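# Slide two clamp bands onto the ends of a hose mender

## Task

Move the two steel clamp bands that are already fitted on the hose so that each sits square just inside one end of the rigid mender concealed inside the hose. Each band must lie entirely over the mender, with its outer edge roughly half a band width in from that end of the mender. The hose must be round again once you finish, or the task fails.

## Robot and tools

Robot: two seven-joint Kinova Gen3 arms, left_arm and right_arm, each with a two-finger parallel gripper that opens up to 50 mm. The left arm's base is on the +y side of the scene, the right arm's on the -y side (these names have nothing to do with image sides). Because an arm has seven joints, a gripper pose does not pin down its elbow, and a big wrist turn can swing it.

Frames: the scene frame has its origin at table-top height midway between the nominal bases, +z up, +x out over the table. Reported end_effector_position (metres) and end_effector_quat_wxyz are in the scene frame. The end effector point lies between the finger pads; the fingertips extend 17.5 mm past it. The gripper's fingers point along its own +z and close along its own x. Offsets you send are measured along the axes of that arm's current Hand target, not the scene axes.

The 18-number row, shared by execute_actions and move: one flat list for both arms. Numbers 1-6 are left_arm dx, dy, dz, rx, ry, rz; 7-9 are left_gripper position, force_limit, speed; 10-18 are the same nine for right_arm and right_gripper. Every number lies in [-1, 1]. Pose numbers are offsets from the Hand target at the start of the action or move, never absolute poses: 1.0 equals 0.6 m for dx, dy, dz and 180 degrees for rx, ry, rz, which together form one rotation vector. All rows in one action count from that same start, and repeating an offset in a later call moves the arm further. Six zeros means no new pose for that arm. Gripper numbers are absolute settings, not offsets: position +1 is fully open, near -0.65 the pads meet, -1 means close until blocked. force_limit maps -1, 0, +1 to about 20, 102, 185 N per pad; speed maps -1, 0, +1 to 20, 85, 150 mm/s. To leave a gripper unchanged, resend its last three values, since a 0 is itself a command.

execute_actions(actions, cameras): actions is a list of actions; each action is up to 15 rows, one per 1/30 s step, and a short action repeats its last row until step 15. An empty list returns camera images and the full state. cameras picks image names (cam_left_wrist, cam_right_wrist, or "all").

move(target, speed, blend, blocking, cameras): target is one 18-number row or a list of up to 15 rows, each offset from the same starting Hand targets. speed is path speed in m/s, 0.002 to 0.5 (default 0.25), one value or one per target. blend (metres) rounds corners between listed targets; 0 stops at each. blocking=false returns after about 0.5 s while motion continues. Paths are straight and avoid nothing. The result adds a move: line such as done, off_target, moving, held or fault, plus limits acting (paced means the pose was clipped, held means steps were withheld).

wait(seconds): runs the scene with no new command, 0 to 3600 s. stop(): brakes a running move. zoom_image(camera, region): enlarges [x0, y0, x1, y1] pixels (max 504 by 504) of the latest image from cam_left_wrist or cam_right_wrist. clear_fault(arm): clears a reported torque fault on left_arm or right_arm. read_manual(section): licence text only. finished_scene(scene): ends the scene; call nothing after it in the same reply.

Reading results: Hand target is the last commanded pose after clipping, the base for the next offsets; the gripper often rests slightly short of it, and sending the shortfall as an offset closes the gap. object_status: 0 moving, 1 stopped while opening, 2 stopped while closing (a grip), 3 at the requested position or pads together (usually nothing held). Check for 2 after gripping. Opening in mm is roughly (250 - position_measured) x 0.202. Flange force is the external force on the gripper in its own axes, including held weight, and is approximate. Joint torques and joint velocities are listed per joint; velocities may read within noise. Orientation commands are clipped to 32 degrees from the measured orientation per step.

Cautions: the arms are stiff, so a target even a few millimetres beyond firm contact pushes very hard; approach slowly and back the target off to release a push. Fast moves hit harder and lag further off path. A torque sensor overload or a joint straying over 5 degrees stops the arm until clear_fault. Arm-to-arm contact, including closing a gripper on the other arm's fingers, can fail the task; the clearance check does not always prevent it. Holding loads, long reaches or pushing against an unreachable pose heats motors; a MOTOR HOT line appears at 60 °C, and at 75 °C the arm sinks for 30 s or more. Do not drop parts, release moving parts, slam into fixed things or let anything leave the table. Loose objects may be nudged occasionally. For this task, leave the hose round and unsquashed when done.

Each tool is called after "Request:" as a command line: name --argument value for each argument, lists and objects as JSON in quotes; but a table of rows of numbers goes row by row, as --pt "numbers of a row", without its own name.

## Session

Request:
execute_actions --actions '[]'

Scene clock: 0.00 s.
left_arm: end_effector_position=(+0.3809, -0.1422, +0.3738) position_measured=2 object_status=3 end_effector_quat_wxyz=(+0.058, +0.918, +0.377, -0.110) | right_arm: end_effector_position=(+0.1845, -0.6668, +0.1910) position_measured=4 object_status=3 end_effector_quat_wxyz=(-0.105, +0.917, -0.311, +0.225)
Joint positions: left_arm=[0.705 0.682 0.07 0.624 0.212 1.829 1.541] | right_arm=[1.059 0.106 0.148 2.25 -0.738 0.789 1.072]
Joint velocities: within noise
Joint torques (N m): no reading
Flange force (N): no reading
Hand target: left_arm +0.3809, -0.1422, +0.3738; +0.058, +0.918, +0.377, -0.110 | right_arm +0.1845, -0.6668, +0.1910; -0.105, +0.917, -0.311, +0.225
Tool commands: left_gripper/position=+1.0 left_gripper/force_limit=+1.0 left_gripper/speed=+1.0 right_gripper/position=+0.992157 right_gripper/force_limit=+1.0 right_gripper/speed=+1.0

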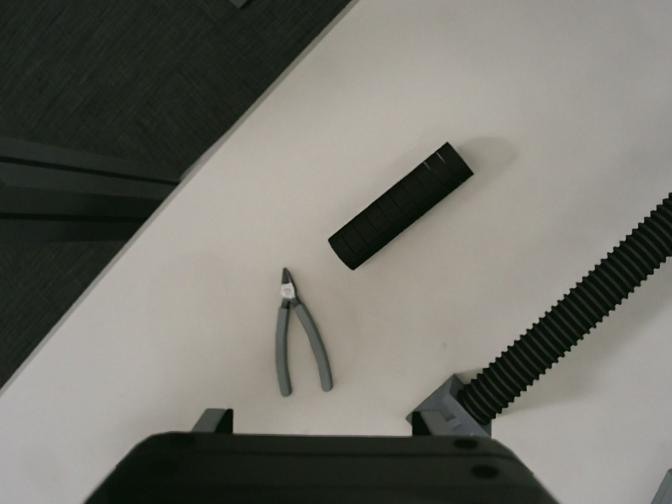

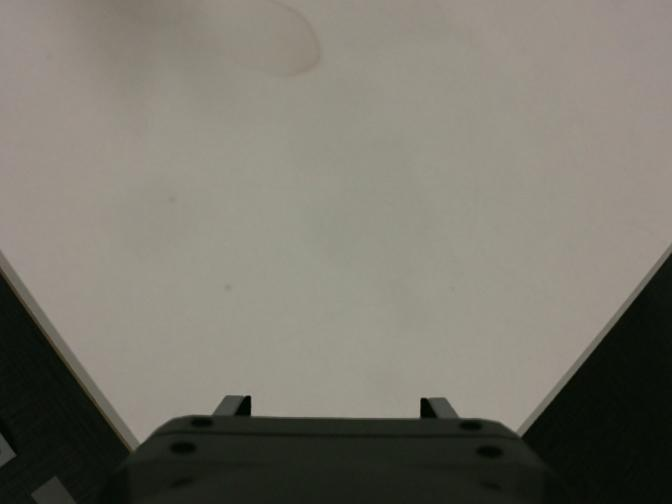

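Request:
move --target '[0.173,-0.135,-0.0975,0.038,0.072,0.247,1,1,1,0,0,0,0,0,0,0.992157,1,1]' --cameras '["cam_left_wrist"]'

Scene clock: 14.87 s.
left_arm: end_effector_position=(+0.4048, -0.0032, +0.4031) position_measured=2 object_status=3 end_effector_quat_wxyz=(+0.000, +1.000, +0.000, +0.000) | right_arm: end_effector_position=(+0.1845, -0.6668, +0.1910) position_measured=4 object_status=3 end_effector_quat_wxyz=(-0.105, +0.917, -0.311, +0.225)
Joint positions: left_arm=[0.586 0.478 0.122 0.855 -0.058 1.812 0.627] | right_arm=[1.059 0.106 0.148 2.25 -0.738 0.789 1.072]
Joint torques (N m): left_arm=[0.76 -19.66 0.33 -10.22 -0.03 -0.3 0.23] | right_arm=[-0.56 -9.24 -0.91 -8.74 -1.07 0.34 0.26]
Flange force (N): left_arm=[-0.5 -2.7 2.3] | right_arm=[-4.5 -0.8 -1.0]
Hand target: left_arm +0.4048, -0.0032, +0.4032; +0.000, +1.000, +0.000, +0.000 | right_arm +0.1845, -0.6668, +0.1910; -0.105, +0.917, -0.311, +0.225
Off the commanded pose: left_arm 0.000 m, 0 deg | right_arm 0.000 m, 0 deg.
move: done
cam_left_wrist: T_world_to_cam=[[0.99965, 0.02024, 0.01715, -0.41682], [0.01987, -0.99957, 0.02143, 0.03714], [0.01757, -0.02108, -0.99962, 0.56499]] pos_world=[0.40601, 0.05747, 0.57112]

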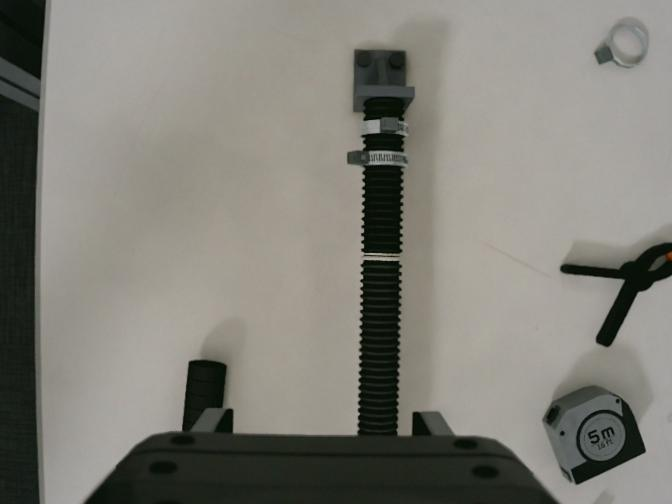

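Request:
zoom_image --camera "cam_left_wrist" --region '[280, 30, 480, 180]'

Request:
zoom_image --camera "cam_left_wrist" --region '[280, 170, 480, 320]'

Request:
zoom_image --camera "cam_left_wrist" --region '[140, 300, 440, 440]'

Scaled by 2.520.

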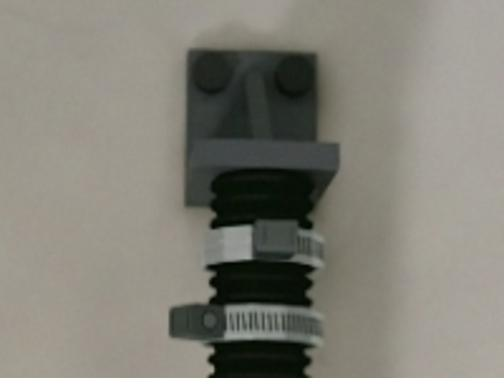

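Scaled by 2.520.

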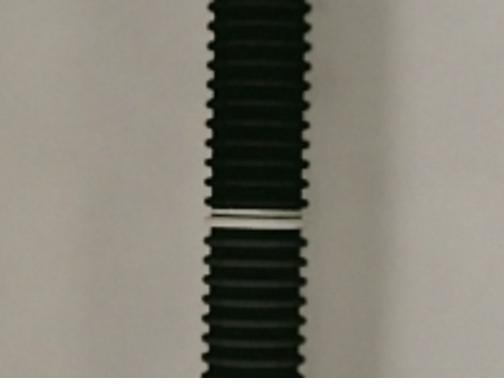

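Scaled by 1.680.

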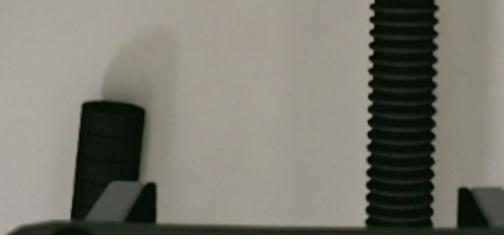

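Request:
move --target '[0,0.3,0,0,0,0,1,1,1,0,0,0,0,0,0,0.992157,1,1]' --cameras '["cam_left_wrist"]'

Request:
zoom_image --camera "cam_left_wrist" --region '[150, 200, 350, 350]'

Request:
zoom_image --camera "cam_left_wrist" --region '[280, 30, 580, 250]'

Scene clock: 33.23 s.
left_arm: end_effector_position=(+0.4043, -0.1825, +0.4024) position_measured=2 object_status=3 end_effector_quat_wxyz=(+0.044, +0.998, +0.000, +0.037) | right_arm: end_effector_position=(+0.1845, -0.6668, +0.1910) position_measured=4 object_status=3 end_effector_quat_wxyz=(-0.105, +0.917, -0.311, +0.225)
Joint positions: left_arm=[0.882 0.906 0.138 0.035 -0.13 2.087 0.838] | right_arm=[1.059 0.106 0.148 2.25 -0.738 0.789 1.072]
Joint velocities: left_arm=[0 0.001 0.007 -0.001 -0.009 -0.001 0] | right_arm=[within noise]
Joint torques (N m): left_arm=[0.8 -25.56 -0.29 -9.1 0.14 -0.68 0.24] | right_arm=[-0.58 -9.25 -0.91 -8.81 -1.09 0.34 0.26]
Flange force (N): left_arm=no reading | right_arm=[-4.7 -0.8 -1.0]
Hand target: left_arm +0.4048, -0.1832, +0.4031; +0.000, +1.000, +0.000, +0.000 | right_arm +0.1845, -0.6668, +0.1910; -0.105, +0.917, -0.311, +0.225
Off the commanded pose: left_arm 0.001 m, 7 deg | right_arm 0.000 m, 0 deg.
elbow stopped short (left arm): the move would have taken joint 4 (elbow) straighter than the controller allows.
move: off_target (left_arm)
cam_left_wrist: T_world_to_cam=[[0.99571, 0.02511, 0.08901, -0.439], [0.01516, -0.99373, 0.11076, -0.17505], [0.09124, -0.10894, -0.98985, 0.51078]] pos_world=[0.39317, -0.10729, 0.56407]

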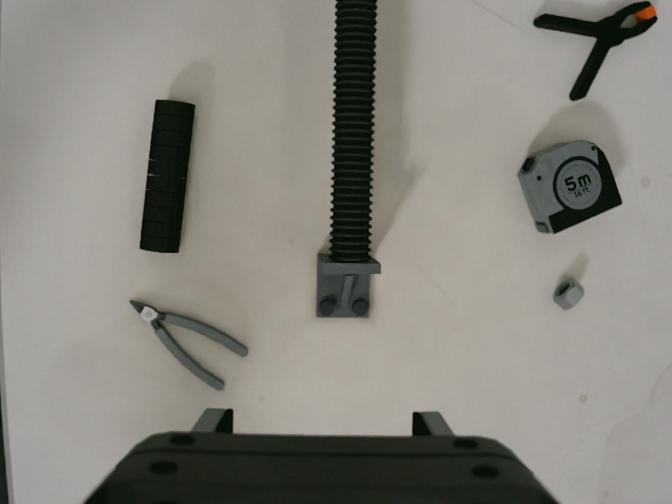

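Scaled by 2.520.

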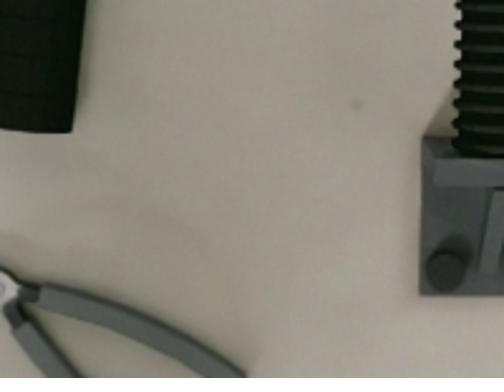

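Scaled by 1.680.

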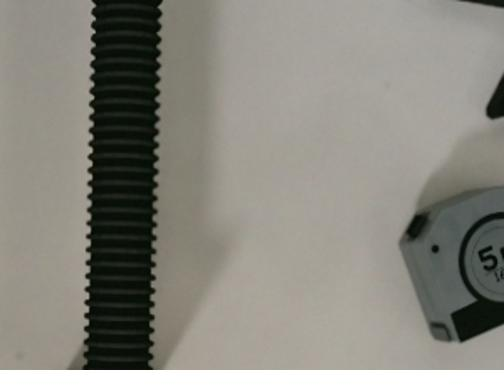

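Request:
zoom_image --camera "cam_left_wrist" --region '[100, 80, 260, 270]'

Scaled by 2.653.

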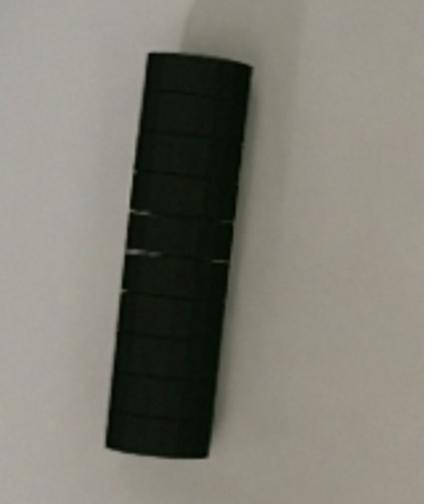

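Request:
move --target '[0.025,-0.355,0.305,0,0,0,1,1,1,0,0,0,0,0,0,0.992157,1,1]' --cameras '["cam_left_wrist"]'

Request:
zoom_image --camera "cam_left_wrist" --region '[280, 0, 480, 200]'

Request:
zoom_image --camera "cam_left_wrist" --region '[280, 200, 480, 400]'

Scene clock: 49.57 s.
left_arm: end_effector_position=(+0.4198, +0.0299, +0.2202) position_measured=2 object_status=3 end_effector_quat_wxyz=(+0.000, +1.000, +0.000, +0.000) | right_arm: end_effector_position=(+0.1845, -0.6668, +0.1910) position_measured=4 object_status=3 end_effector_quat_wxyz=(-0.105, +0.917, -0.311, +0.225)
Joint positions: left_arm=[0.504 0.485 0.106 1.434 -0.053 1.226 0.562] | right_arm=[1.059 0.106 0.148 2.25 -0.738 0.789 1.072]
Joint torques (N m): left_arm=[0.81 -19.47 0.38 -10.05 -0.04 -0.33 0.24] | right_arm=[-0.58 -9.26 -0.95 -8.74 -1.06 0.34 0.27]
Flange force (N): left_arm=[-0.6 -2.7 1.4] | right_arm=[-4.5 -0.7 -1.1]
Hand target: left_arm +0.4198, +0.0299, +0.2202; +0.000, +1.000, +0.000, +0.000 | right_arm +0.1845, -0.6668, +0.1910; -0.105, +0.917, -0.311, +0.225
Off the commanded pose: left_arm 0.000 m, 0 deg | right_arm 0.000 m, 0 deg.
move: done
cam_left_wrist: T_world_to_cam=[[0.99965, 0.02024, 0.01725, -0.42929], [0.01987, -0.99957, 0.02133, 0.07389], [0.01767, -0.02098, -0.99962, 0.38254]] pos_world=[0.42091, 0.09057, 0.38822]

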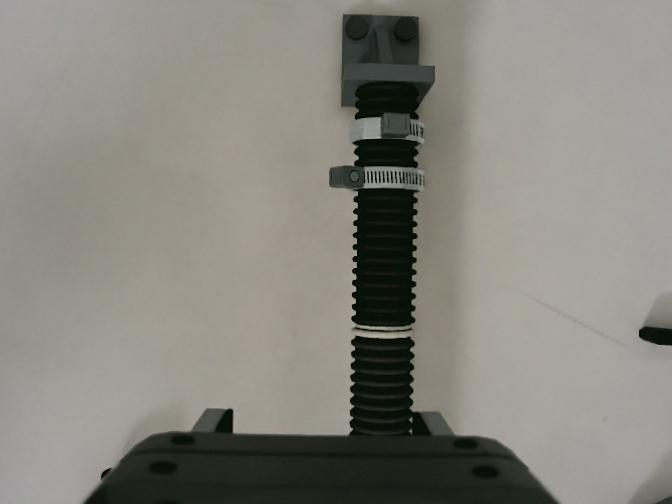

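Scaled by 2.520.

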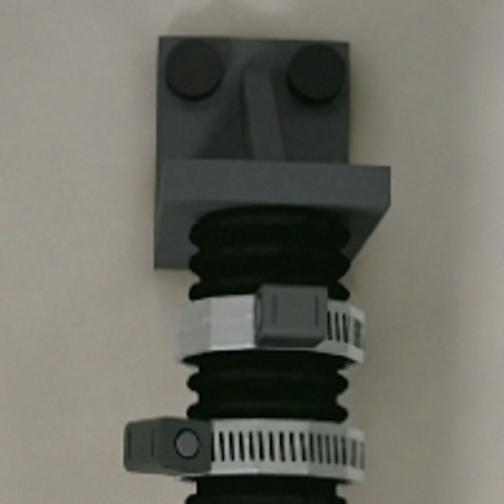

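Scaled by 2.520.

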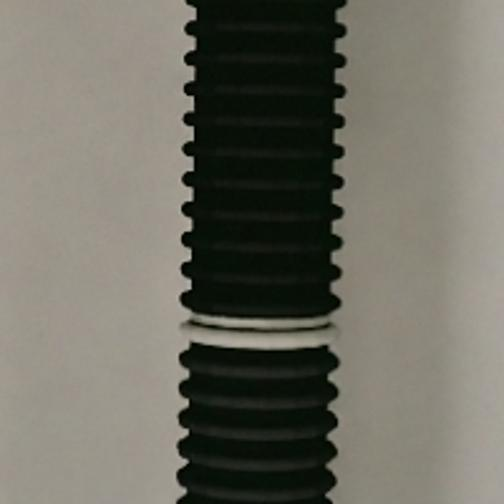

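Request:
move --target '[0.0503,0.0165,0.2,0,0,0,1,-1,-1,0,0,0,0,0,0,0.992157,1,1]' --cameras '["cam_left_wrist"]'

Scene clock: 72.67 s.
left_arm: end_effector_position=(+0.4499, +0.0201, +0.1002) position_measured=2 object_status=3 end_effector_quat_wxyz=(+0.000, +1.000, +0.000, +0.000) | right_arm: end_effector_position=(+0.1845, -0.6668, +0.1910) position_measured=4 object_status=3 end_effector_quat_wxyz=(-0.105, +0.917, -0.311, +0.225)
Joint positions: left_arm=[0.505 0.683 0.09 1.503 -0.069 0.959 0.561] | right_arm=[1.059 0.106 0.148 2.25 -0.738 0.789 1.072]
Joint torques (N m): left_arm=[0.81 -21.9 0.56 -8.59 -0.03 -0.31 0.25] | right_arm=[-0.54 -9.23 -0.92 -8.78 -1.07 0.35 0.26]
Flange force (N): left_arm=[0.3 -2.2 0.9] | right_arm=[-4.6 -0.9 -1.0]
Hand target: left_arm +0.4499, +0.0200, +0.1001; +0.000, +1.000, +0.000, +0.000 | right_arm +0.1845, -0.6668, +0.1910; -0.105, +0.917, -0.311, +0.225
Off the commanded pose: left_arm 0.000 m, 0 deg | right_arm 0.000 m, 0 deg.
move: done
cam_left_wrist: T_world_to_cam=[[0.99965, 0.02024, 0.01725, -0.45711], [0.01987, -0.99957, 0.02143, 0.06593], [0.01767, -0.02108, -0.99962, 0.26185]] pos_world=[0.45101, 0.08067, 0.26822]

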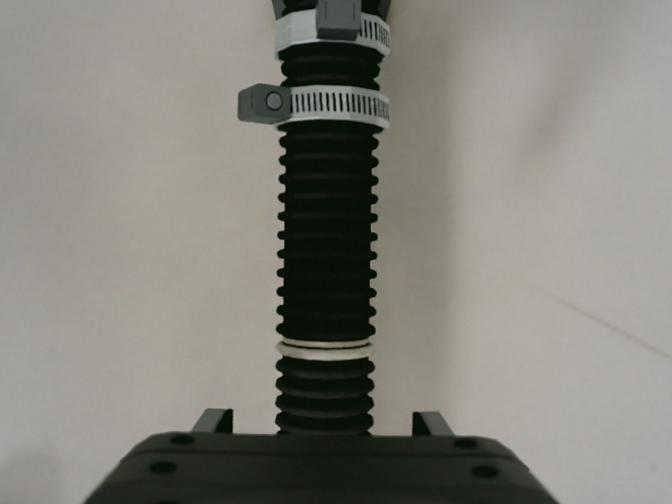

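Request:
move --target '[0,0,0.092,0,0,0,1,-1,-1,0,0,0,0,0,0,0.992157,1,1]' --speed 0.1 --cameras '["cam_left_wrist"]'

Scene clock: 78.17 s.
left_arm: end_effector_position=(+0.4499, +0.0201, +0.0450) position_measured=2 object_status=3 end_effector_quat_wxyz=(+0.000, +1.000, +0.000, +0.000) | right_arm: end_effector_position=(+0.1845, -0.6668, +0.1910) position_measured=4 object_status=3 end_effector_quat_wxyz=(-0.105, +0.917, -0.311, +0.225)
Joint positions: left_arm=[0.511 0.766 0.08 1.553 -0.076 0.827 0.567] | right_arm=[1.059 0.106 0.148 2.25 -0.738 0.789 1.072]
Joint torques (N m): left_arm=[0.79 -22.38 0.55 -8.01 -0.01 -0.34 0.24] | right_arm=[-0.59 -9.24 -0.89 -8.75 -1.06 0.32 0.27]
Flange force (N): left_arm=[-0.4 -2.7 0.8] | right_arm=[-4.5 -0.8 -1.1]
Hand target: left_arm +0.4499, +0.0201, +0.0449; +0.000, +1.000, +0.000, +0.000 | right_arm +0.1845, -0.6668, +0.1910; -0.105, +0.917, -0.311, +0.225
Off the commanded pose: left_arm 0.000 m, 0 deg | right_arm 0.000 m, 0 deg.
move: done
cam_left_wrist: T_world_to_cam=[[0.99965, 0.02024, 0.01725, -0.45616], [0.01987, -0.99957, 0.02143, 0.06721], [0.01767, -0.02108, -0.99962, 0.20667]] pos_world=[0.45101, 0.08077, 0.21302]

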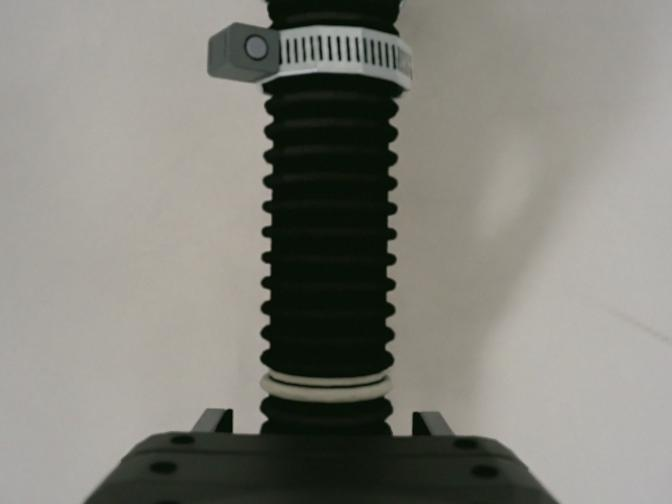

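Request:
move --target '[0,0,-0.025,0,0,0,-1,-1,-1,0,0,0,0,0,0,0.992157,1,1]' --speed 0.1 --cameras '["cam_left_wrist"]'

Scene clock: 85.80 s.
left_arm: end_effector_position=(+0.4500, +0.0200, +0.0600) position_measured=98 object_status=0 end_effector_quat_wxyz=(+0.000, +1.000, +0.000, +0.000) | right_arm: end_effector_position=(+0.1845, -0.6668, +0.1910) position_measured=4 object_status=3 end_effector_quat_wxyz=(-0.105, +0.917, -0.311, +0.225)
Joint positions: left_arm=[0.509 0.742 0.083 1.541 -0.074 0.862 0.565] | right_arm=[1.059 0.106 0.148 2.25 -0.738 0.789 1.072]
Joint torques (N m): left_arm=[2.72 -23.82 2.44 -5.06 0.91 2.54 0.24] | right_arm=[-0.55 -9.22 -0.9 -8.75 -1.06 0.34 0.26]
Flange force (N): left_arm=[9.1 -1.1 7.8] | right_arm=[-4.5 -0.9 -1.0]
Hand target: left_arm +0.4499, +0.0201, +0.0599; +0.000, +1.000, +0.000, +0.000 | right_arm +0.1845, -0.6668, +0.1910; -0.105, +0.917, -0.311, +0.225
Off the commanded pose: left_arm 0.000 m, 0 deg | right_arm 0.000 m, 0 deg.
move: done
cam_left_wrist: T_world_to_cam=[[0.99964, 0.02044, 0.01744, -0.45657], [0.02006, -0.99957, 0.02154, 0.06678], [0.01788, -0.02118, -0.99962, 0.22158]] pos_world=[0.45111, 0.08077, 0.22802]

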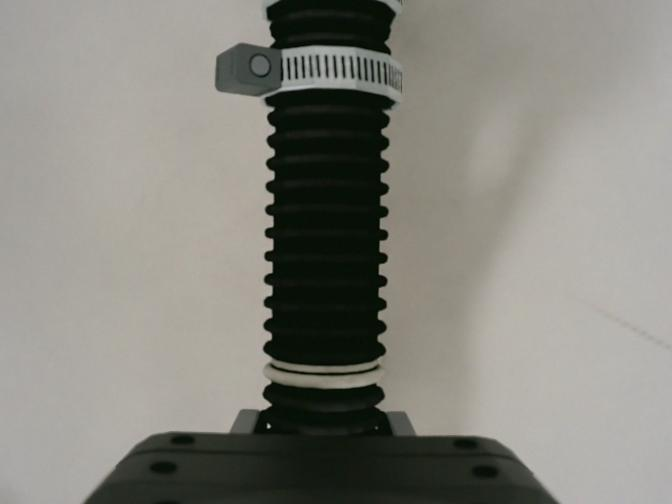

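Request:
wait --seconds 0.5

Scene clock: 87.73 s.
left_arm: end_effector_position=(+0.4499, +0.0201, +0.0599) position_measured=98 object_status=2 end_effector_quat_wxyz=(+0.000, +1.000, +0.000, +0.000) | right_arm: end_effector_position=(+0.1845, -0.6668, +0.1910) position_measured=4 object_status=3 end_effector_quat_wxyz=(-0.105, +0.917, -0.311, +0.225)
Joint positions: left_arm=[0.509 0.742 0.083 1.541 -0.074 0.862 0.565] | right_arm=[1.059 0.106 0.148 2.25 -0.738 0.789 1.072]
Joint torques (N m): left_arm=[2.76 -23.15 2.44 -4.57 0.93 2.75 0.27] | right_arm=[-0.57 -9.23 -0.92 -8.83 -1.08 0.32 0.27]
Flange force (N): left_arm=[9.3 -1.1 6.8] | right_arm=[-4.7 -0.9 -1.1]
Hand target: left_arm +0.4499, +0.0201, +0.0599; +0.000, +1.000, +0.000, +0.000 | right_arm +0.1845, -0.6668, +0.1910; -0.105, +0.917, -0.311, +0.225
Tool commands: left_gripper/position=-1.0 left_gripper/force_limit=-1.0 left_gripper/speed=-1.0 right_gripper/position=+0.992157 right_gripper/force_limit=+1.0 right_gripper/speed=+1.0
Off the commanded pose: left_arm 0.000 m, 0 deg | right_arm 0.000 m, 0 deg.
wait: 0.50 s; at rest from the start

Request:
move --pt "0 0 0 0 0 0 0.6 -1 0 0 0 0 0 0 0 0.992157 1 1" --pt "0.001 0.0333 0 0 0 0 -1 -1 -1 0 0 0 0 0 0 0.992157 1 1" --speed 0.1

Request:
wait --seconds 0.3

Request:
move --pt "0 0 0 0 0 0 0.6 -1 0 0 0 0 0 0 0 0.992157 1 1" --pt "0 0.0333 0 0 0 0 -1 -1 -1 0 0 0 0 0 0 0.992157 1 1" --speed 0.1

Request:
wait --seconds 0.3

Request:
move --pt "0 0 0 0 0 0 0.6 -1 0 0 0 0 0 0 0 0.992157 1 1" --pt "0 0.0333 0 0 0 0 -1 -1 -1 0 0 0 0 0 0 0.992157 1 1" --speed 0.1

Request:
wait --seconds 0.3

Scene clock: 95.50 s.
left_arm: end_effector_position=(+0.4505, +0.0001, +0.0599) position_measured=114 object_status=2 end_effector_quat_wxyz=(+0.000, +1.000, +0.000, +0.000) | right_arm: end_effector_position=(+0.1845, -0.6668, +0.1910) position_measured=4 object_status=3 end_effector_quat_wxyz=(-0.105, +0.917, -0.311, +0.225)
Joint positions: left_arm=[0.543 0.763 0.083 1.496 -0.074 0.886 0.596] | right_arm=[1.059 0.106 0.148 2.25 -0.738 0.789 1.072]
Joint torques (N m): left_arm=[0.91 -22.8 0.7 -8 0.05 -0.02 0.24] | right_arm=[-0.54 -9.25 -0.89 -8.79 -1.07 0.35 0.26]
Flange force (N): left_arm=[0.6 -2.3 1.4] | right_arm=[-4.6 -0.9 -0.9]
Hand target: left_arm +0.4505, +0.0001, +0.0599; +0.000, +1.000, +0.000, +0.000 | right_arm +0.1845, -0.6668, +0.1910; -0.105, +0.917, -0.311, +0.225
Off the commanded pose: left_arm 0.000 m, 0 deg | right_arm 0.000 m, 0 deg.
move: done

Scene clock: 95.80 s.
left_arm: end_effector_position=(+0.4505, +0.0001, +0.0599) position_measured=114 object_status=2 end_effector_quat_wxyz=(+0.000, +1.000, +0.000, +0.000) | right_arm: end_effector_position=(+0.1845, -0.6668, +0.1910) position_measured=4 object_status=3 end_effector_quat_wxyz=(-0.105, +0.917, -0.311, +0.225)
Joint positions: left_arm=[0.543 0.763 0.083 1.496 -0.074 0.886 0.596] | right_arm=[1.059 0.106 0.148 2.25 -0.738 0.789 1.072]
Joint torques (N m): left_arm=[0.92 -22.79 0.7 -8.03 0.01 -0.01 0.25] | right_arm=[-0.57 -9.23 -0.88 -8.73 -1.09 0.33 0.26]
Flange force (N): left_arm=[0.4 -2.4 1.5] | right_arm=[-4.5 -0.8 -1.2]
Hand target: left_arm +0.4505, +0.0001, +0.0599; +0.000, +1.000, +0.000, +0.000 | right_arm +0.1845, -0.6668, +0.1910; -0.105, +0.917, -0.311, +0.225
Tool commands: left_gripper/position=-1.0 left_gripper/force_limit=-1.0 left_gripper/speed=-1.0 right_gripper/position=+0.992157 right_gripper/force_limit=+1.0 right_gripper/speed=+1.0
Off the commanded pose: left_arm 0.000 m, 0 deg | right_arm 0.000 m, 0 deg.
wait: 0.30 s; at rest by 0.17 s

Scene clock: 97.53 s.
left_arm: end_effector_position=(+0.4505, -0.0199, +0.0599) position_measured=107 object_status=2 end_effector_quat_wxyz=(+0.000, +1.000, +0.000, +0.000) | right_arm: end_effector_position=(+0.1845, -0.6668, +0.1910) position_measured=4 object_status=3 end_effector_quat_wxyz=(-0.105, +0.917, -0.311, +0.225)
Joint positions: left_arm=[0.576 0.784 0.082 1.45 -0.074 0.912 0.626] | right_arm=[1.059 0.106 0.148 2.25 -0.738 0.789 1.072]
Joint torques (N m): left_arm=[1.28 -23.33 1.08 -7.82 0.23 0.31 0.23] | right_arm=[-0.59 -9.22 -0.93 -8.78 -1.08 0.32 0.25]
Flange force (N): left_arm=[1.5 -2.4 2.0] | right_arm=[-4.7 -0.7 -1.1]
Hand target: left_arm +0.4505, -0.0199, +0.0599; +0.000, +1.000, +0.000, +0.000 | right_arm +0.1845, -0.6668, +0.1910; -0.105, +0.917, -0.311, +0.225
Off the commanded pose: left_arm 0.000 m, 0 deg | right_arm 0.000 m, 0 deg.
move: done

Scene clock: 97.83 s.
left_arm: end_effector_position=(+0.4505, -0.0199, +0.0599) position_measured=107 object_status=2 end_effector_quat_wxyz=(+0.000, +1.000, +0.000, +0.000) | right_arm: end_effector_position=(+0.1845, -0.6668, +0.1910) position_measured=4 object_status=3 end_effector_quat_wxyz=(-0.105, +0.917, -0.311, +0.225)
Joint positions: left_arm=[0.576 0.784 0.082 1.45 -0.074 0.912 0.626] | right_arm=[1.059 0.106 0.148 2.25 -0.738 0.789 1.072]
Joint torques (N m): left_arm=[1.3 -23.31 1.07 -7.78 0.23 0.33 0.23] | right_arm=[-0.59 -9.24 -0.88 -8.76 -1.08 0.33 0.24]
Flange force (N): left_arm=[1.6 -2.4 2.0] | right_arm=[-4.6 -0.7 -1.0]
Hand target: left_arm +0.4505, -0.0199, +0.0599; +0.000, +1.000, +0.000, +0.000 | right_arm +0.1845, -0.6668, +0.1910; -0.105, +0.917, -0.311, +0.225
Tool commands: left_gripper/position=-1.0 left_gripper/force_limit=-1.0 left_gripper/speed=-1.0 right_gripper/position=+0.992157 right_gripper/force_limit=+1.0 right_gripper/speed=+1.0
Off the commanded pose: left_arm 0.000 m, 0 deg | right_arm 0.000 m, 0 deg.
wait: 0.30 s; at rest by 0.17 s

Scene clock: 99.60 s.
left_arm: end_effector_position=(+0.4505, -0.0399, +0.0599) position_measured=111 object_status=2 end_effector_quat_wxyz=(+0.000, +1.000, +0.000, +0.000) | right_arm: end_effector_position=(+0.1845, -0.6668, +0.1910) position_measured=4 object_status=3 end_effector_quat_wxyz=(-0.105, +0.917, -0.311, +0.225)
Joint positions: left_arm=[0.607 0.806 0.082 1.4 -0.073 0.938 0.654] | right_arm=[1.059 0.106 0.148 2.25 -0.738 0.789 1.072]
Joint torques (N m): left_arm=[2.06 -23.79 1.77 -7.85 0.58 0.41 0.23] | right_arm=[-0.58 -9.26 -0.9 -8.8 -1.1 0.32 0.25]
Flange force (N): left_arm=[2.5 -3.4 2.1] | right_arm=[-4.6 -0.8 -1.1]
Hand target: left_arm +0.4505, -0.0399, +0.0599; +0.000, +1.000, +0.000, +0.000 | right_arm +0.1845, -0.6668, +0.1910; -0.105, +0.917, -0.311, +0.225
Off the commanded pose: left_arm 0.000 m, 0 deg | right_arm 0.000 m, 0 deg.
move: done

Scene clock: 99.90 s.
left_arm: end_effector_position=(+0.4505, -0.0399, +0.0599) position_measured=111 object_status=2 end_effector_quat_wxyz=(+0.000, +1.000, +0.000, +0.000) | right_arm: end_effector_position=(+0.1845, -0.6668, +0.1910) position_measured=4 object_status=3 end_effector_quat_wxyz=(-0.105, +0.917, -0.311, +0.225)
Joint positions: left_arm=[0.607 0.806 0.082 1.4 -0.073 0.938 0.654] | right_arm=[1.059 0.106 0.148 2.25 -0.738 0.789 1.072]
Joint torques (N m): left_arm=[2.05 -23.83 1.76 -7.77 0.56 0.39 0.25] | right_arm=[-0.54 -9.25 -0.91 -8.79 -1.05 0.33 0.25]
Flange force (N): left_arm=[2.9 -3.1 2.1] | right_arm=[-4.6 -0.8 -0.9]
Hand target: left_arm +0.4505, -0.0399, +0.0599; +0.000, +1.000, +0.000, +0.000 | right_arm +0.1845, -0.6668, +0.1910; -0.105, +0.917, -0.311, +0.225
Tool commands: left_gripper/position=-1.0 left_gripper/force_limit=-1.0 left_gripper/speed=-1.0 right_gripper/position=+0.992157 right_gripper/force_limit=+1.0 right_gripper/speed=+1.0
Off the commanded pose: left_arm 0.000 m, 0 deg | right_arm 0.000 m, 0 deg.
wait: 0.30 s; at rest by 0.17 s

Request:
move --pt "0 0 0 0 0 0 0.6 -1 0 0 0 0 0 0 0 0.992157 1 1" --pt "0 -0.01667 0 0 0 0 -1 -1 -1 0 0 0 0 0 0 0.992157 1 1" --speed 0.1 --cameras '["cam_left_wrist"]'

Request:
zoom_image --camera "cam_left_wrist" --region '[180, 200, 480, 450]'

Scene clock: 104.67 s.
left_arm: end_effector_position=(+0.4505, -0.0299, +0.0599) position_measured=108 object_status=2 end_effector_quat_wxyz=(+0.000, +1.000, +0.000, +0.000) | right_arm: end_effector_position=(+0.1845, -0.6668, +0.1910) position_measured=4 object_status=3 end_effector_quat_wxyz=(-0.105, +0.917, -0.311, +0.225)
Joint positions: left_arm=[0.592 0.795 0.082 1.426 -0.074 0.925 0.64] | right_arm=[1.059 0.106 0.148 2.25 -0.738 0.789 1.072]
Joint torques (N m): left_arm=[1 -23.56 0.75 -7.57 0.08 0.57 0.24] | right_arm=[-0.55 -9.24 -0.93 -8.76 -1.07 0.34 0.25]
Flange force (N): left_arm=[1.9 -1.5 2.3] | right_arm=[-4.6 -0.8 -1.0]
Hand target: left_arm +0.4505, -0.0299, +0.0599; +0.000, +1.000, +0.000, +0.000 | right_arm +0.1845, -0.6668, +0.1910; -0.105, +0.917, -0.311, +0.225
Off the commanded pose: left_arm 0.000 m, 0 deg | right_arm 0.000 m, 0 deg.
move: done
cam_left_wrist: T_world_to_cam=[[0.99965, 0.02024, 0.01735, -0.45602], [0.01986, -0.99957, 0.02143, 0.0169], [0.01777, -0.02108, -0.99962, 0.22046]] pos_world=[0.45161, 0.03077, 0.22792]

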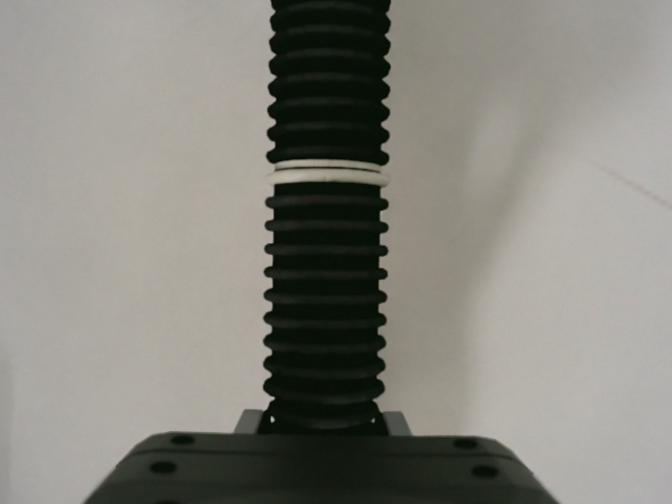

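Scaled by 1.680.

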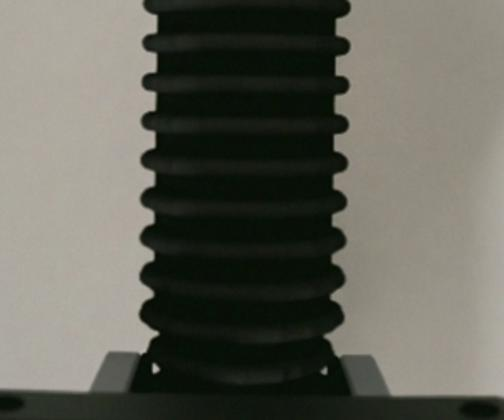

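Request:
move --pt "0 0 0 0 0 0 0.6 -1 0 0 0 0 0 0 0 0.992157 1 1" --pt "0 0 0 0 0 0 -1 -0.7 -1 0 0 0 0 0 0 0.992157 1 1" --speed 0.1

Request:
move --pt "0 0 0 0 0 0 0.6 -1 0 0 0 0 0 0 0 0.992157 1 1" --pt "0 -0.0667 0 0 0 0 -1 -0.7 -1 0 0 0 0 0 0 0.992157 1 1" --speed 0.1

Request:
move --pt "0 0 0 0 0 0 0.6 -1 0 0 0 0 0 0 0 0.992157 1 1" --pt "0 -0.0667 0 0 0 0 -1 -0.7 -1 0 0 0 0 0 0 0.992157 1 1" --speed 0.1

Scene clock: 111.70 s.
left_arm: end_effector_position=(+0.4505, -0.0299, +0.0599) position_measured=127 object_status=2 end_effector_quat_wxyz=(+0.000, +1.000, +0.000, +0.000) | right_arm: end_effector_position=(+0.1845, -0.6668, +0.1910) position_measured=4 object_status=3 end_effector_quat_wxyz=(-0.105, +0.917, -0.311, +0.225)
Joint positions: left_arm=[0.592 0.795 0.082 1.426 -0.074 0.925 0.64] | right_arm=[1.059 0.106 0.148 2.25 -0.738 0.789 1.072]
Joint torques (N m): left_arm=[2.1 -23.44 1.96 -7.75 0.62 0.32 0.21] | right_arm=[-0.57 -9.24 -0.93 -8.78 -1.07 0.34 0.25]
Flange force (N): left_arm=[2.5 -3.4 1.8] | right_arm=[-4.7 -0.8 -1.0]
Hand target: left_arm +0.4505, -0.0299, +0.0599; +0.000, +1.000, +0.000, +0.000 | right_arm +0.1845, -0.6668, +0.1910; -0.105, +0.917, -0.311, +0.225
Off the commanded pose: left_arm 0.000 m, 0 deg | right_arm 0.000 m, 0 deg.
move: done

Scene clock: 113.57 s.
left_arm: end_effector_position=(+0.4505, +0.0102, +0.0600) position_measured=103 object_status=2 end_effector_quat_wxyz=(+0.000, +1.000, +0.000, +0.000) | right_arm: end_effector_position=(+0.1845, -0.6668, +0.1910) position_measured=4 object_status=3 end_effector_quat_wxyz=(-0.105, +0.917, -0.311, +0.225)
Joint positions: left_arm=[0.526 0.752 0.083 1.518 -0.074 0.874 0.58] | right_arm=[1.059 0.106 0.148 2.25 -0.738 0.789 1.072]
Joint torques (N m): left_arm=[1.4 -22.51 1.18 -7.59 0.26 0.28 0.26] | right_arm=[-0.58 -9.24 -0.9 -8.8 -1.08 0.34 0.26]
Flange force (N): left_arm=[1.5 -2.8 1.8] | right_arm=[-4.7 -0.8 -1.0]
Hand target: left_arm +0.4505, +0.0102, +0.0599; +0.000, +1.000, +0.000, +0.000 | right_arm +0.1845, -0.6668, +0.1910; -0.105, +0.917, -0.311, +0.225
Off the commanded pose: left_arm 0.000 m, 0 deg | right_arm 0.000 m, 0 deg.
move: done

Scene clock: 115.40 s.
left_arm: end_effector_position=(+0.4505, +0.0502, +0.0600) position_measured=101 object_status=2 end_effector_quat_wxyz=(+0.000, +1.000, +0.000, +0.000) | right_arm: end_effector_position=(+0.1845, -0.6668, +0.1910) position_measured=4 object_status=3 end_effector_quat_wxyz=(-0.105, +0.917, -0.311, +0.225)
Joint positions: left_arm=[0.455 0.716 0.084 1.599 -0.075 0.831 0.515] | right_arm=[1.059 0.106 0.148 2.25 -0.738 0.789 1.072]
Joint torques (N m): left_arm=[0.66 -21.66 0.38 -7.9 -0.14 -0.15 0.23] | right_arm=[-0.56 -9.23 -0.92 -8.77 -1.09 0.34 0.25]
Flange force (N): left_arm=[-0.5 -2.3 1.2] | right_arm=[-4.6 -0.8 -1.1]
Hand target: left_arm +0.4505, +0.0502, +0.0600; +0.000, +1.000, +0.000, +0.000 | right_arm +0.1845, -0.6668, +0.1910; -0.105, +0.917, -0.311, +0.225
Off the commanded pose: left_arm 0.000 m, 0 deg | right_arm 0.000 m, 0 deg.
move: done

Request:
move --pt "0 0 0 0 0 0 0.6 -1 0 0 0 0 0 0 0 0.992157 1 1" --pt "0 0.0833 0 0 0 0 -1 -0.7 -1 0 0 0 0 0 0 0.992157 1 1" --speed 0.1

Request:
move --pt "0 0 0 0 0 0 0.6 -1 0 0 0 0 0 0 0 0.992157 1 1" --pt "0 -0.00833 0 0 0 0 -1 -0.7 -1 0 0 0 0 0 0 0.992157 1 1" --speed 0.1

Request:
move --pt "0 0 0 0 0 0 0.6 -1 0 0 0 0 0 0 0 0.992157 1 1" --pt "0 0.01667 0 0 0 0 -1 -0.7 -1 0 0 0 0 0 0 0.992157 1 1" --speed 0.1

Request:
move --pt "0 0 0 0 0 0 0.6 -1 0 0 0 0 0 0 0 0.992157 1 1" --pt "0 -0.125 0 0 0 0 -1 -0.7 -1 0 0 0 0 0 0 0.992157 1 1" --speed 0.1

Request:
move --pt "0 0 0 0 0 0 0.6 -1 0 0 0 0 0 0 0 0.992157 1 1" --pt "0 -0.0333 0 0 0 0 -1 -0.7 -1 0 0 0 0 0 0 0.992157 1 1" --speed 0.1

Scene clock: 124.80 s.
left_arm: end_effector_position=(+0.4505, +0.0002, +0.0599) position_measured=138 object_status=0 end_effector_quat_wxyz=(+0.000, +1.000, +0.000, +0.000) | right_arm: end_effector_position=(+0.1845, -0.6668, +0.1910) position_measured=4 object_status=3 end_effector_quat_wxyz=(-0.105, +0.917, -0.311, +0.225)
Joint positions: left_arm=[0.542 0.762 0.083 1.497 -0.074 0.886 0.596] | right_arm=[1.059 0.106 0.148 2.25 -0.738 0.789 1.072]
Joint torques (N m): left_arm=[0.28 -22.88 0.01 -7.86 -0.29 0.11 0.22] | right_arm=[-0.58 -9.26 -0.88 -8.79 -1.08 0.35 0.26]
Flange force (N): left_arm=[0.3 -1.0 1.7] | right_arm=[-4.6 -0.8 -0.9]
Hand target: left_arm +0.4505, +0.0002, +0.0599; +0.000, +1.000, +0.000, +0.000 | right_arm +0.1845, -0.6668, +0.1910; -0.105, +0.917, -0.311, +0.225
Off the commanded pose: left_arm 0.000 m, 0 deg | right_arm 0.000 m, 0 deg.
move: done

Scene clock: 126.30 s.
left_arm: end_effector_position=(+0.4505, +0.0052, +0.0599) position_measured=105 object_status=0 end_effector_quat_wxyz=(+0.000, +1.000, +0.000, +0.000) | right_arm: end_effector_position=(+0.1845, -0.6668, +0.1910) position_measured=4 object_status=3 end_effector_quat_wxyz=(-0.105, +0.917, -0.311, +0.225)
Joint positions: left_arm=[0.534 0.757 0.083 1.508 -0.074 0.88 0.588] | right_arm=[1.059 0.106 0.148 2.25 -0.738 0.789 1.072]
Joint torques (N m): left_arm=[1.19 -22.59 0.88 -7.57 0.15 0.3 0.24] | right_arm=[-0.58 -9.23 -0.92 -8.81 -1.08 0.32 0.26]
Flange force (N): left_arm=[1.4 -2.4 1.7] | right_arm=[-4.7 -0.8 -1.1]
Hand target: left_arm +0.4505, +0.0052, +0.0599; +0.000, +1.000, +0.000, +0.000 | right_arm +0.1845, -0.6668, +0.1910; -0.105, +0.917, -0.311, +0.225
Off the commanded pose: left_arm 0.000 m, 0 deg | right_arm 0.000 m, 0 deg.
move: done

Scene clock: 128.10 s.
left_arm: end_effector_position=(+0.4505, -0.0048, +0.0599) position_measured=128 object_status=2 end_effector_quat_wxyz=(+0.000, +1.000, +0.000, +0.000) | right_arm: end_effector_position=(+0.1845, -0.6668, +0.1910) position_measured=4 object_status=3 end_effector_quat_wxyz=(-0.105, +0.917, -0.311, +0.225)
Joint positions: left_arm=[0.551 0.768 0.083 1.485 -0.074 0.892 0.603] | right_arm=[1.059 0.106 0.148 2.25 -0.738 0.789 1.072]
Joint torques (N m): left_arm=[1.26 -23 1.1 -8.39 0.24 -0.29 0.26] | right_arm=[-0.57 -9.26 -0.89 -8.82 -1.07 0.33 0.27]
Flange force (N): left_arm=[0.3 -3.2 1.3] | right_arm=[-4.7 -0.9 -1.0]
Hand target: left_arm +0.4505, -0.0048, +0.0599; +0.000, +1.000, +0.000, +0.000 | right_arm +0.1845, -0.6668, +0.1910; -0.105, +0.917, -0.311, +0.225
Off the commanded pose: left_arm 0.000 m, 0 deg | right_arm 0.000 m, 0 deg.
move: done

Scene clock: 130.27 s.
left_arm: end_effector_position=(+0.4505, +0.0702, +0.0600) position_measured=100 object_status=2 end_effector_quat_wxyz=(+0.000, +1.000, +0.000, +0.000) | right_arm: end_effector_position=(+0.1845, -0.6668, +0.1910) position_measured=4 object_status=3 end_effector_quat_wxyz=(-0.105, +0.917, -0.311, +0.225)
Joint positions: left_arm=[0.417 0.7 0.085 1.634 -0.076 0.812 0.481] | right_arm=[1.059 0.106 0.148 2.25 -0.738 0.789 1.072]
Joint torques (N m): left_arm=[0.53 -21.17 0.25 -8.39 -0.17 -0.69 0.25] | right_arm=[-0.56 -9.27 -0.91 -8.78 -1.09 0.34 0.27]
Flange force (N): left_arm=[-1.8 -2.7 0.2] | right_arm=[-4.6 -0.8 -1.0]
Hand target: left_arm +0.4505, +0.0702, +0.0600; +0.000, +1.000, +0.000, +0.000 | right_arm +0.1845, -0.6668, +0.1910; -0.105, +0.917, -0.311, +0.225
Off the commanded pose: left_arm 0.000 m, 0 deg | right_arm 0.000 m, 0 deg.
move: done

Scene clock: 131.93 s.
left_arm: end_effector_position=(+0.4505, +0.0902, +0.0600) position_measured=105 object_status=0 end_effector_quat_wxyz=(+0.000, +1.000, +0.000, +0.000) | right_arm: end_effector_position=(+0.1845, -0.6668, +0.1910) position_measured=4 object_status=3 end_effector_quat_wxyz=(-0.105, +0.917, -0.311, +0.225)
Joint positions: left_arm=[0.379 0.685 0.086 1.667 -0.076 0.794 0.445] | right_arm=[1.059 0.106 0.148 2.25 -0.738 0.789 1.072]
Joint torques (N m): left_arm=[0.89 -20.64 0.61 -8.68 0.04 -1.02 0.29] | right_arm=[-0.58 -9.18 -0.9 -8.8 -1.08 0.33 0.27]
Flange force (N): left_arm=[-2.6 -3.9 -0.5] | right_arm=[-4.7 -1.0 -1.2]
Hand target: left_arm +0.4505, +0.0902, +0.0600; +0.000, +1.000, +0.000, +0.000 | right_arm +0.1845, -0.6668, +0.1910; -0.105, +0.917, -0.311, +0.225
Off the commanded pose: left_arm 0.000 m, 0 deg | right_arm 0.000 m, 0 deg.
move: done

Request:
move --pt "0 0 0 0 0 0 0.6 -1 0 0 0 0 0 0 0 0.992157 1 1" --pt "0 -0.0133 0 0 0 0 -1 -0.7 -1 0 0 0 0 0 0 0.992157 1 1" --speed 0.1

Request:
wait --seconds 0.5 --cameras '["cam_left_wrist"]'

Scene clock: 143.77 s.
left_arm: end_effector_position=(+0.4505, +0.0981, +0.0600) position_measured=129 object_status=2 end_effector_quat_wxyz=(+0.000, +1.000, +0.000, +0.000) | right_arm: end_effector_position=(+0.1845, -0.6668, +0.1910) position_measured=4 object_status=3 end_effector_quat_wxyz=(-0.105, +0.917, -0.311, +0.225)
Joint positions: left_arm=[0.363 0.679 0.086 1.679 -0.077 0.787 0.43] | right_arm=[1.059 0.106 0.148 2.25 -0.738 0.789 1.072]
Joint torques (N m): left_arm=[-0.15 -20.74 -0.51 -8.19 -0.52 -0.63 0.23] | right_arm=[-0.55 -9.23 -0.89 -8.77 -1.04 0.34 0.25]
Flange force (N): left_arm=[-2.2 -1.2 0.3] | right_arm=[-4.6 -0.8 -0.9]
Hand target: left_arm +0.4505, +0.0981, +0.0600; +0.000, +1.000, +0.000, +0.000 | right_arm +0.1845, -0.6668, +0.1910; -0.105, +0.917, -0.311, +0.225
Off the commanded pose: left_arm 0.000 m, 0 deg | right_arm 0.000 m, 0 deg.
move: done

Scene clock: 144.27 s.
left_arm: end_effector_position=(+0.4505, +0.0981, +0.0600) position_measured=129 object_status=2 end_effector_quat_wxyz=(+0.000, +1.000, +0.000, +0.000) | right_arm: end_effector_position=(+0.1845, -0.6668, +0.1910) position_measured=4 object_status=3 end_effector_quat_wxyz=(-0.105, +0.917, -0.311, +0.225)
Joint positions: left_arm=[0.363 0.679 0.086 1.679 -0.077 0.787 0.43] | right_arm=[1.059 0.106 0.148 2.25 -0.738 0.789 1.072]
Joint torques (N m): left_arm=[-0.11 -20.69 -0.57 -8.22 -0.49 -0.62 0.27] | right_arm=[-0.58 -9.22 -0.9 -8.78 -1.09 0.34 0.26]
Flange force (N): left_arm=[-2.4 -1.5 0.3] | right_arm=[-4.6 -0.9 -1.1]
Hand target: left_arm +0.4505, +0.0981, +0.0600; +0.000, +1.000, +0.000, +0.000 | right_arm +0.1845, -0.6668, +0.1910; -0.105, +0.917, -0.311, +0.225
Tool commands: left_gripper/position=-1.0 left_gripper/force_limit=-0.7 left_gripper/speed=-1.0 right_gripper/position=+0.992157 right_gripper/force_limit=+1.0 right_gripper/speed=+1.0
Off the commanded pose: left_arm 0.000 m, 0 deg | right_arm 0.000 m, 0 deg.
wait: 0.50 s; at rest by 0.17 s
cam_left_wrist: T_world_to_cam=[[0.99965, 0.02024, 0.01715, -0.45857], [0.01987, -0.99957, 0.02143, 0.14485], [0.01757, -0.02108, -0.99962, 0.22335]] pos_world=[0.45161, 0.15877, 0.22802]

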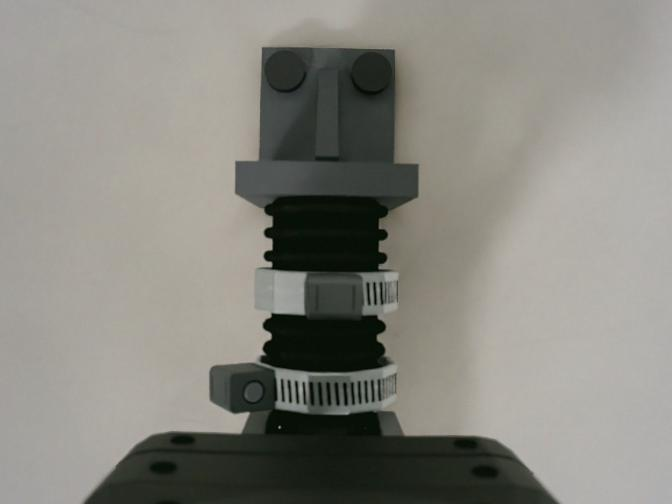

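Request:
move --pt "0 0 0 0 0 0 0.6 -1 0 0 0 0 0 0 0 0.992157 1 1" --pt "0 0.0067 0 0 0 0 -1 -0.7 -1 0 0 0 0 0 0 0.992157 1 1" --speed 0.1

Request:
wait --seconds 0.5

Request:
move --pt "0 0 0 0 0 0 0.6 -1 0 0 0 0 0 0 0 0.992157 1 1" --pt "0 0.1517 0 0 0 0 -1 -0.7 -1 0 0 0 0 0 0 0.992157 1 1" --speed 0.1

Request:
wait --seconds 0.5

Scene clock: 150.87 s.
left_arm: end_effector_position=(+0.4505, +0.0941, +0.0600) position_measured=141 object_status=0 end_effector_quat_wxyz=(+0.000, +1.000, +0.000, +0.000) | right_arm: end_effector_position=(+0.1845, -0.6668, +0.1910) position_measured=4 object_status=3 end_effector_quat_wxyz=(-0.105, +0.917, -0.311, +0.225)
Joint positions: left_arm=[0.371 0.682 0.086 1.673 -0.077 0.791 0.438] | right_arm=[1.059 0.106 0.148 2.25 -0.738 0.789 1.072]
Joint torques (N m): left_arm=[0.49 -20.62 0.09 -8.26 -0.19 -0.72 0.24] | right_arm=[-0.54 -9.26 -0.9 -8.79 -1.05 0.36 0.25]
Flange force (N): left_arm=[-2.1 -2.7 -0.1] | right_arm=[-4.6 -0.8 -0.8]
Hand target: left_arm +0.4505, +0.0941, +0.0600; +0.000, +1.000, +0.000, +0.000 | right_arm +0.1845, -0.6668, +0.1910; -0.105, +0.917, -0.311, +0.225
Off the commanded pose: left_arm 0.000 m, 0 deg | right_arm 0.000 m, 0 deg.
move: done

Scene clock: 151.37 s.
left_arm: end_effector_position=(+0.4505, +0.0941, +0.0600) position_measured=141 object_status=2 end_effector_quat_wxyz=(+0.000, +1.000, +0.000, +0.000) | right_arm: end_effector_position=(+0.1845, -0.6668, +0.1910) position_measured=4 object_status=3 end_effector_quat_wxyz=(-0.105, +0.917, -0.311, +0.225)
Joint positions: left_arm=[0.371 0.682 0.086 1.673 -0.077 0.791 0.438] | right_arm=[1.059 0.106 0.148 2.25 -0.738 0.789 1.072]
Joint torques (N m): left_arm=[0.45 -20.67 0.2 -8.28 -0.2 -0.71 0.24] | right_arm=[-0.59 -9.26 -0.93 -8.77 -1.06 0.35 0.27]
Flange force (N): left_arm=[-2.1 -2.6 0.1] | right_arm=[-4.6 -0.7 -1.0]
Hand target: left_arm +0.4505, +0.0941, +0.0600; +0.000, +1.000, +0.000, +0.000 | right_arm +0.1845, -0.6668, +0.1910; -0.105, +0.917, -0.311, +0.225
Tool commands: left_gripper/position=-1.0 left_gripper/force_limit=-0.7 left_gripper/speed=-1.0 right_gripper/position=+0.992157 right_gripper/force_limit=+1.0 right_gripper/speed=+1.0
Off the commanded pose: left_arm 0.000 m, 0 deg | right_arm 0.000 m, 0 deg.
wait: 0.50 s; at rest by 0.17 s

Scene clock: 153.80 s.
left_arm: end_effector_position=(+0.4505, +0.0031, +0.0599) position_measured=107 object_status=2 end_effector_quat_wxyz=(+0.000, +1.000, +0.000, +0.000) | right_arm: end_effector_position=(+0.1845, -0.6668, +0.1910) position_measured=4 object_status=3 end_effector_quat_wxyz=(-0.105, +0.917, -0.311, +0.225)
Joint positions: left_arm=[0.538 0.759 0.083 1.503 -0.074 0.883 0.591] | right_arm=[1.059 0.106 0.148 2.25 -0.738 0.789 1.072]
Joint torques (N m): left_arm=[0.4 -22.9 -0.02 -7.3 -0.22 0.6 0.27] | right_arm=[-0.55 -9.23 -0.89 -8.75 -1.07 0.31 0.25]
Flange force (N): left_arm=[1.5 -0.6 2.5] | right_arm=[-4.5 -0.8 -1.1]
Hand target: left_arm +0.4505, +0.0031, +0.0599; +0.000, +1.000, +0.000, +0.000 | right_arm +0.1845, -0.6668, +0.1910; -0.105, +0.917, -0.311, +0.225
Off the commanded pose: left_arm 0.000 m, 0 deg | right_arm 0.000 m, 0 deg.
move: done

Scene clock: 154.30 s.
left_arm: end_effector_position=(+0.4505, +0.0031, +0.0599) position_measured=107 object_status=2 end_effector_quat_wxyz=(+0.000, +1.000, +0.000, +0.000) | right_arm: end_effector_position=(+0.1845, -0.6668, +0.1910) position_measured=4 object_status=3 end_effector_quat_wxyz=(-0.105, +0.917, -0.311, +0.225)
Joint positions: left_arm=[0.538 0.759 0.083 1.503 -0.074 0.883 0.591] | right_arm=[1.059 0.106 0.148 2.25 -0.738 0.789 1.072]
Joint torques (N m): left_arm=[0.36 -22.89 0.06 -7.32 -0.25 0.64 0.26] | right_arm=[-0.57 -9.23 -0.9 -8.76 -1.09 0.33 0.27]
Flange force (N): left_arm=[1.3 -0.6 2.6] | right_arm=[-4.5 -0.9 -1.1]
Hand target: left_arm +0.4505, +0.0031, +0.0599; +0.000, +1.000, +0.000, +0.000 | right_arm +0.1845, -0.6668, +0.1910; -0.105, +0.917, -0.311, +0.225
Tool commands: left_gripper/position=-1.0 left_gripper/force_limit=-0.7 left_gripper/speed=-1.0 right_gripper/position=+0.992157 right_gripper/force_limit=+1.0 right_gripper/speed=+1.0
Off the commanded pose: left_arm 0.000 m, 0 deg | right_arm 0.000 m, 0 deg.
wait: 0.50 s; at rest by 0.17 s

Request:
move --pt "0 0 0 0 0 0 0.6 -1 0 0 0 0 0 0 0 0.992157 1 1" --pt "0 0 -0.1 0 0 0 1 -1 0 0 0 0 0 0 0 0.992157 1 1" --pt "0 -0.1 -0.1 0 0 0 1 -1 0 0 0 0 0 0 0 0.992157 1 1" --speed 0.2 --cameras '["cam_left_wrist"]'

Request:
zoom_image --camera "cam_left_wrist" --region '[200, 60, 480, 270]'

Scene clock: 164.10 s.
left_arm: end_effector_position=(+0.4506, +0.0631, +0.1200) position_measured=3 object_status=3 end_effector_quat_wxyz=(+0.000, +1.000, +0.000, +0.000) | right_arm: end_effector_position=(+0.1845, -0.6668, +0.1910) position_measured=4 object_status=3 end_effector_quat_wxyz=(-0.105, +0.917, -0.311, +0.225)
Joint positions: left_arm=[0.428 0.616 0.088 1.56 -0.062 0.969 0.482] | right_arm=[1.059 0.106 0.148 2.25 -0.738 0.789 1.072]
Joint torques (N m): left_arm=[0.82 -20.74 0.48 -8.87 0 -0.33 0.17] | right_arm=[-0.58 -9.23 -0.9 -8.76 -1.09 0.33 0.26]
Flange force (N): left_arm=[-0.7 -2.5 1.0] | right_arm=[-4.6 -0.8 -1.1]
Hand target: left_arm +0.4506, +0.0631, +0.1200; +0.000, +1.000, +0.000, +0.000 | right_arm +0.1845, -0.6668, +0.1910; -0.105, +0.917, -0.311, +0.225
Off the commanded pose: left_arm 0.000 m, 0 deg | right_arm 0.000 m, 0 deg.
move: done
cam_left_wrist: T_world_to_cam=[[0.99965, 0.02024, 0.01725, -0.45902], [0.01987, -0.99957, 0.02133, 0.1085], [0.01767, -0.02098, -0.99962, 0.28243]] pos_world=[0.45171, 0.12367, 0.28792]

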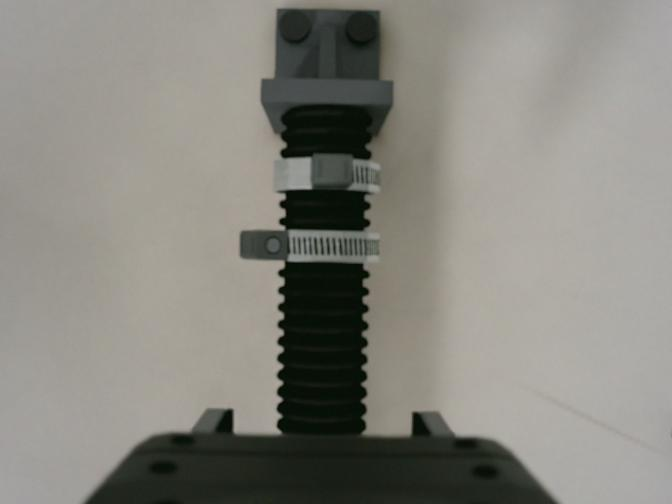

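Scaled by 1.800.

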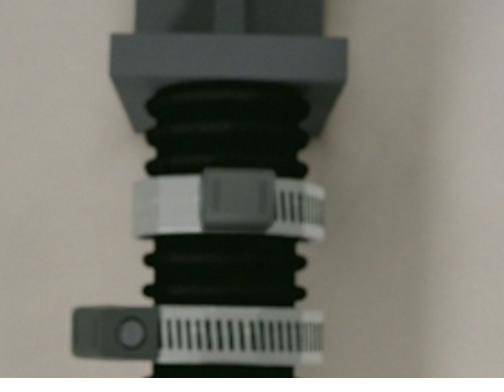

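Request:
move --target '[-0.0477,-0.0968,0,0,0,0.5,-0.056,-1,0,0,0,0,0,0,0,0.992157,1,1]' --cameras '["cam_left_wrist"]'

Scene clock: 192.37 s.
left_arm: end_effector_position=(+0.4220, +0.1212, +0.1200) position_measured=161 object_status=3 end_effector_quat_wxyz=(+0.000, +0.707, -0.707, +0.000) | right_arm: end_effector_position=(+0.1845, -0.6668, +0.1910) position_measured=4 object_status=3 end_effector_quat_wxyz=(-0.105, +0.917, -0.311, +0.225)
Joint positions: left_arm=[0.052 0.565 0.511 1.754 -0.338 0.912 -0.918] | right_arm=[1.059 0.106 0.148 2.25 -0.738 0.789 1.072]
Joint torques (N m): left_arm=[0.81 -17.82 2.46 -8.2 -0.01 -0.42 0.25] | right_arm=[-0.59 -9.24 -0.91 -8.79 -1.08 0.32 0.26]
Flange force (N): left_arm=[-3.0 1.2 0.2] | right_arm=[-4.6 -0.8 -1.1]
Hand target: left_arm +0.4220, +0.1212, +0.1200; +0.000, +0.707, -0.707, +0.000 | right_arm +0.1845, -0.6668, +0.1910; -0.105, +0.917, -0.311, +0.225
Off the commanded pose: left_arm 0.000 m, 0 deg | right_arm 0.000 m, 0 deg.
move: done
cam_left_wrist: T_world_to_cam=[[0.02025, -0.99965, 0.01713, 0.10524], [-0.99956, -0.01987, 0.02223, 0.47854], [-0.02188, -0.01757, -0.99961, 0.30058]] pos_world=[0.48277, 0.11999, 0.28802]

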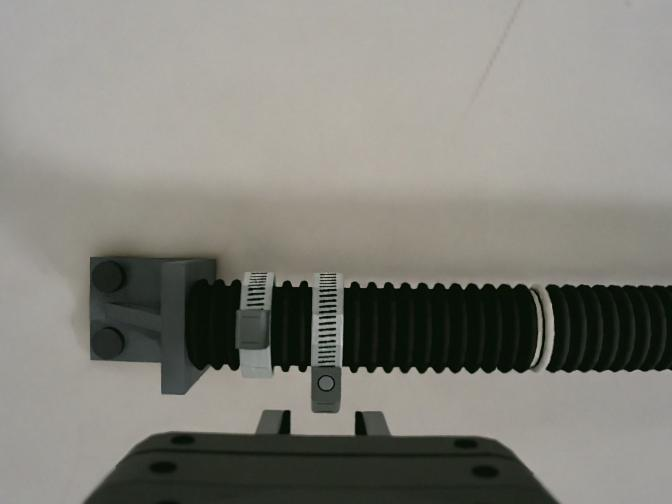

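Request:
move --target '[-0.001,0,0.1208,0,0,0,-0.056,-1,0,0,0,0,0,0,0,0.992157,1,1]' --speed 0.1 --cameras '["cam_left_wrist"]'

Scene clock: 200.23 s.
left_arm: end_effector_position=(+0.4219, +0.1218, +0.0475) position_measured=161 object_status=3 end_effector_quat_wxyz=(+0.000, +0.707, -0.707, +0.000) | right_arm: end_effector_position=(+0.1845, -0.6668, +0.1910) position_measured=4 object_status=3 end_effector_quat_wxyz=(-0.105, +0.917, -0.311, +0.225)
Joint positions: left_arm=[0.1 0.685 0.441 1.826 -0.42 0.724 -0.851] | right_arm=[1.059 0.106 0.148 2.25 -0.738 0.789 1.072]
Joint torques (N m): left_arm=[0.74 -18.87 2.58 -6.9 -0.03 -0.39 0.22] | right_arm=[-0.56 -9.25 -0.92 -8.78 -1.08 0.36 0.27]
Flange force (N): left_arm=[-2.9 1.1 -0.2] | right_arm=[-4.6 -0.8 -1.0]
Hand target: left_arm +0.4219, +0.1218, +0.0475; +0.000, +0.707, -0.707, +0.000 | right_arm +0.1845, -0.6668, +0.1910; -0.105, +0.917, -0.311, +0.225
Off the commanded pose: left_arm 0.000 m, 0 deg | right_arm 0.000 m, 0 deg.
move: done
cam_left_wrist: T_world_to_cam=[[0.02035, -0.99965, 0.01713, 0.10713], [-0.99955, -0.01997, 0.02233, 0.48015], [-0.02198, -0.01757, -0.9996, 0.22817]] pos_world=[0.48277, 0.12069, 0.21552]

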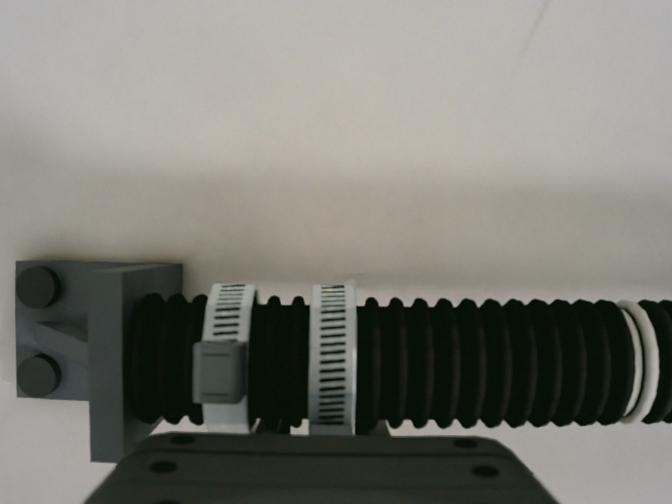

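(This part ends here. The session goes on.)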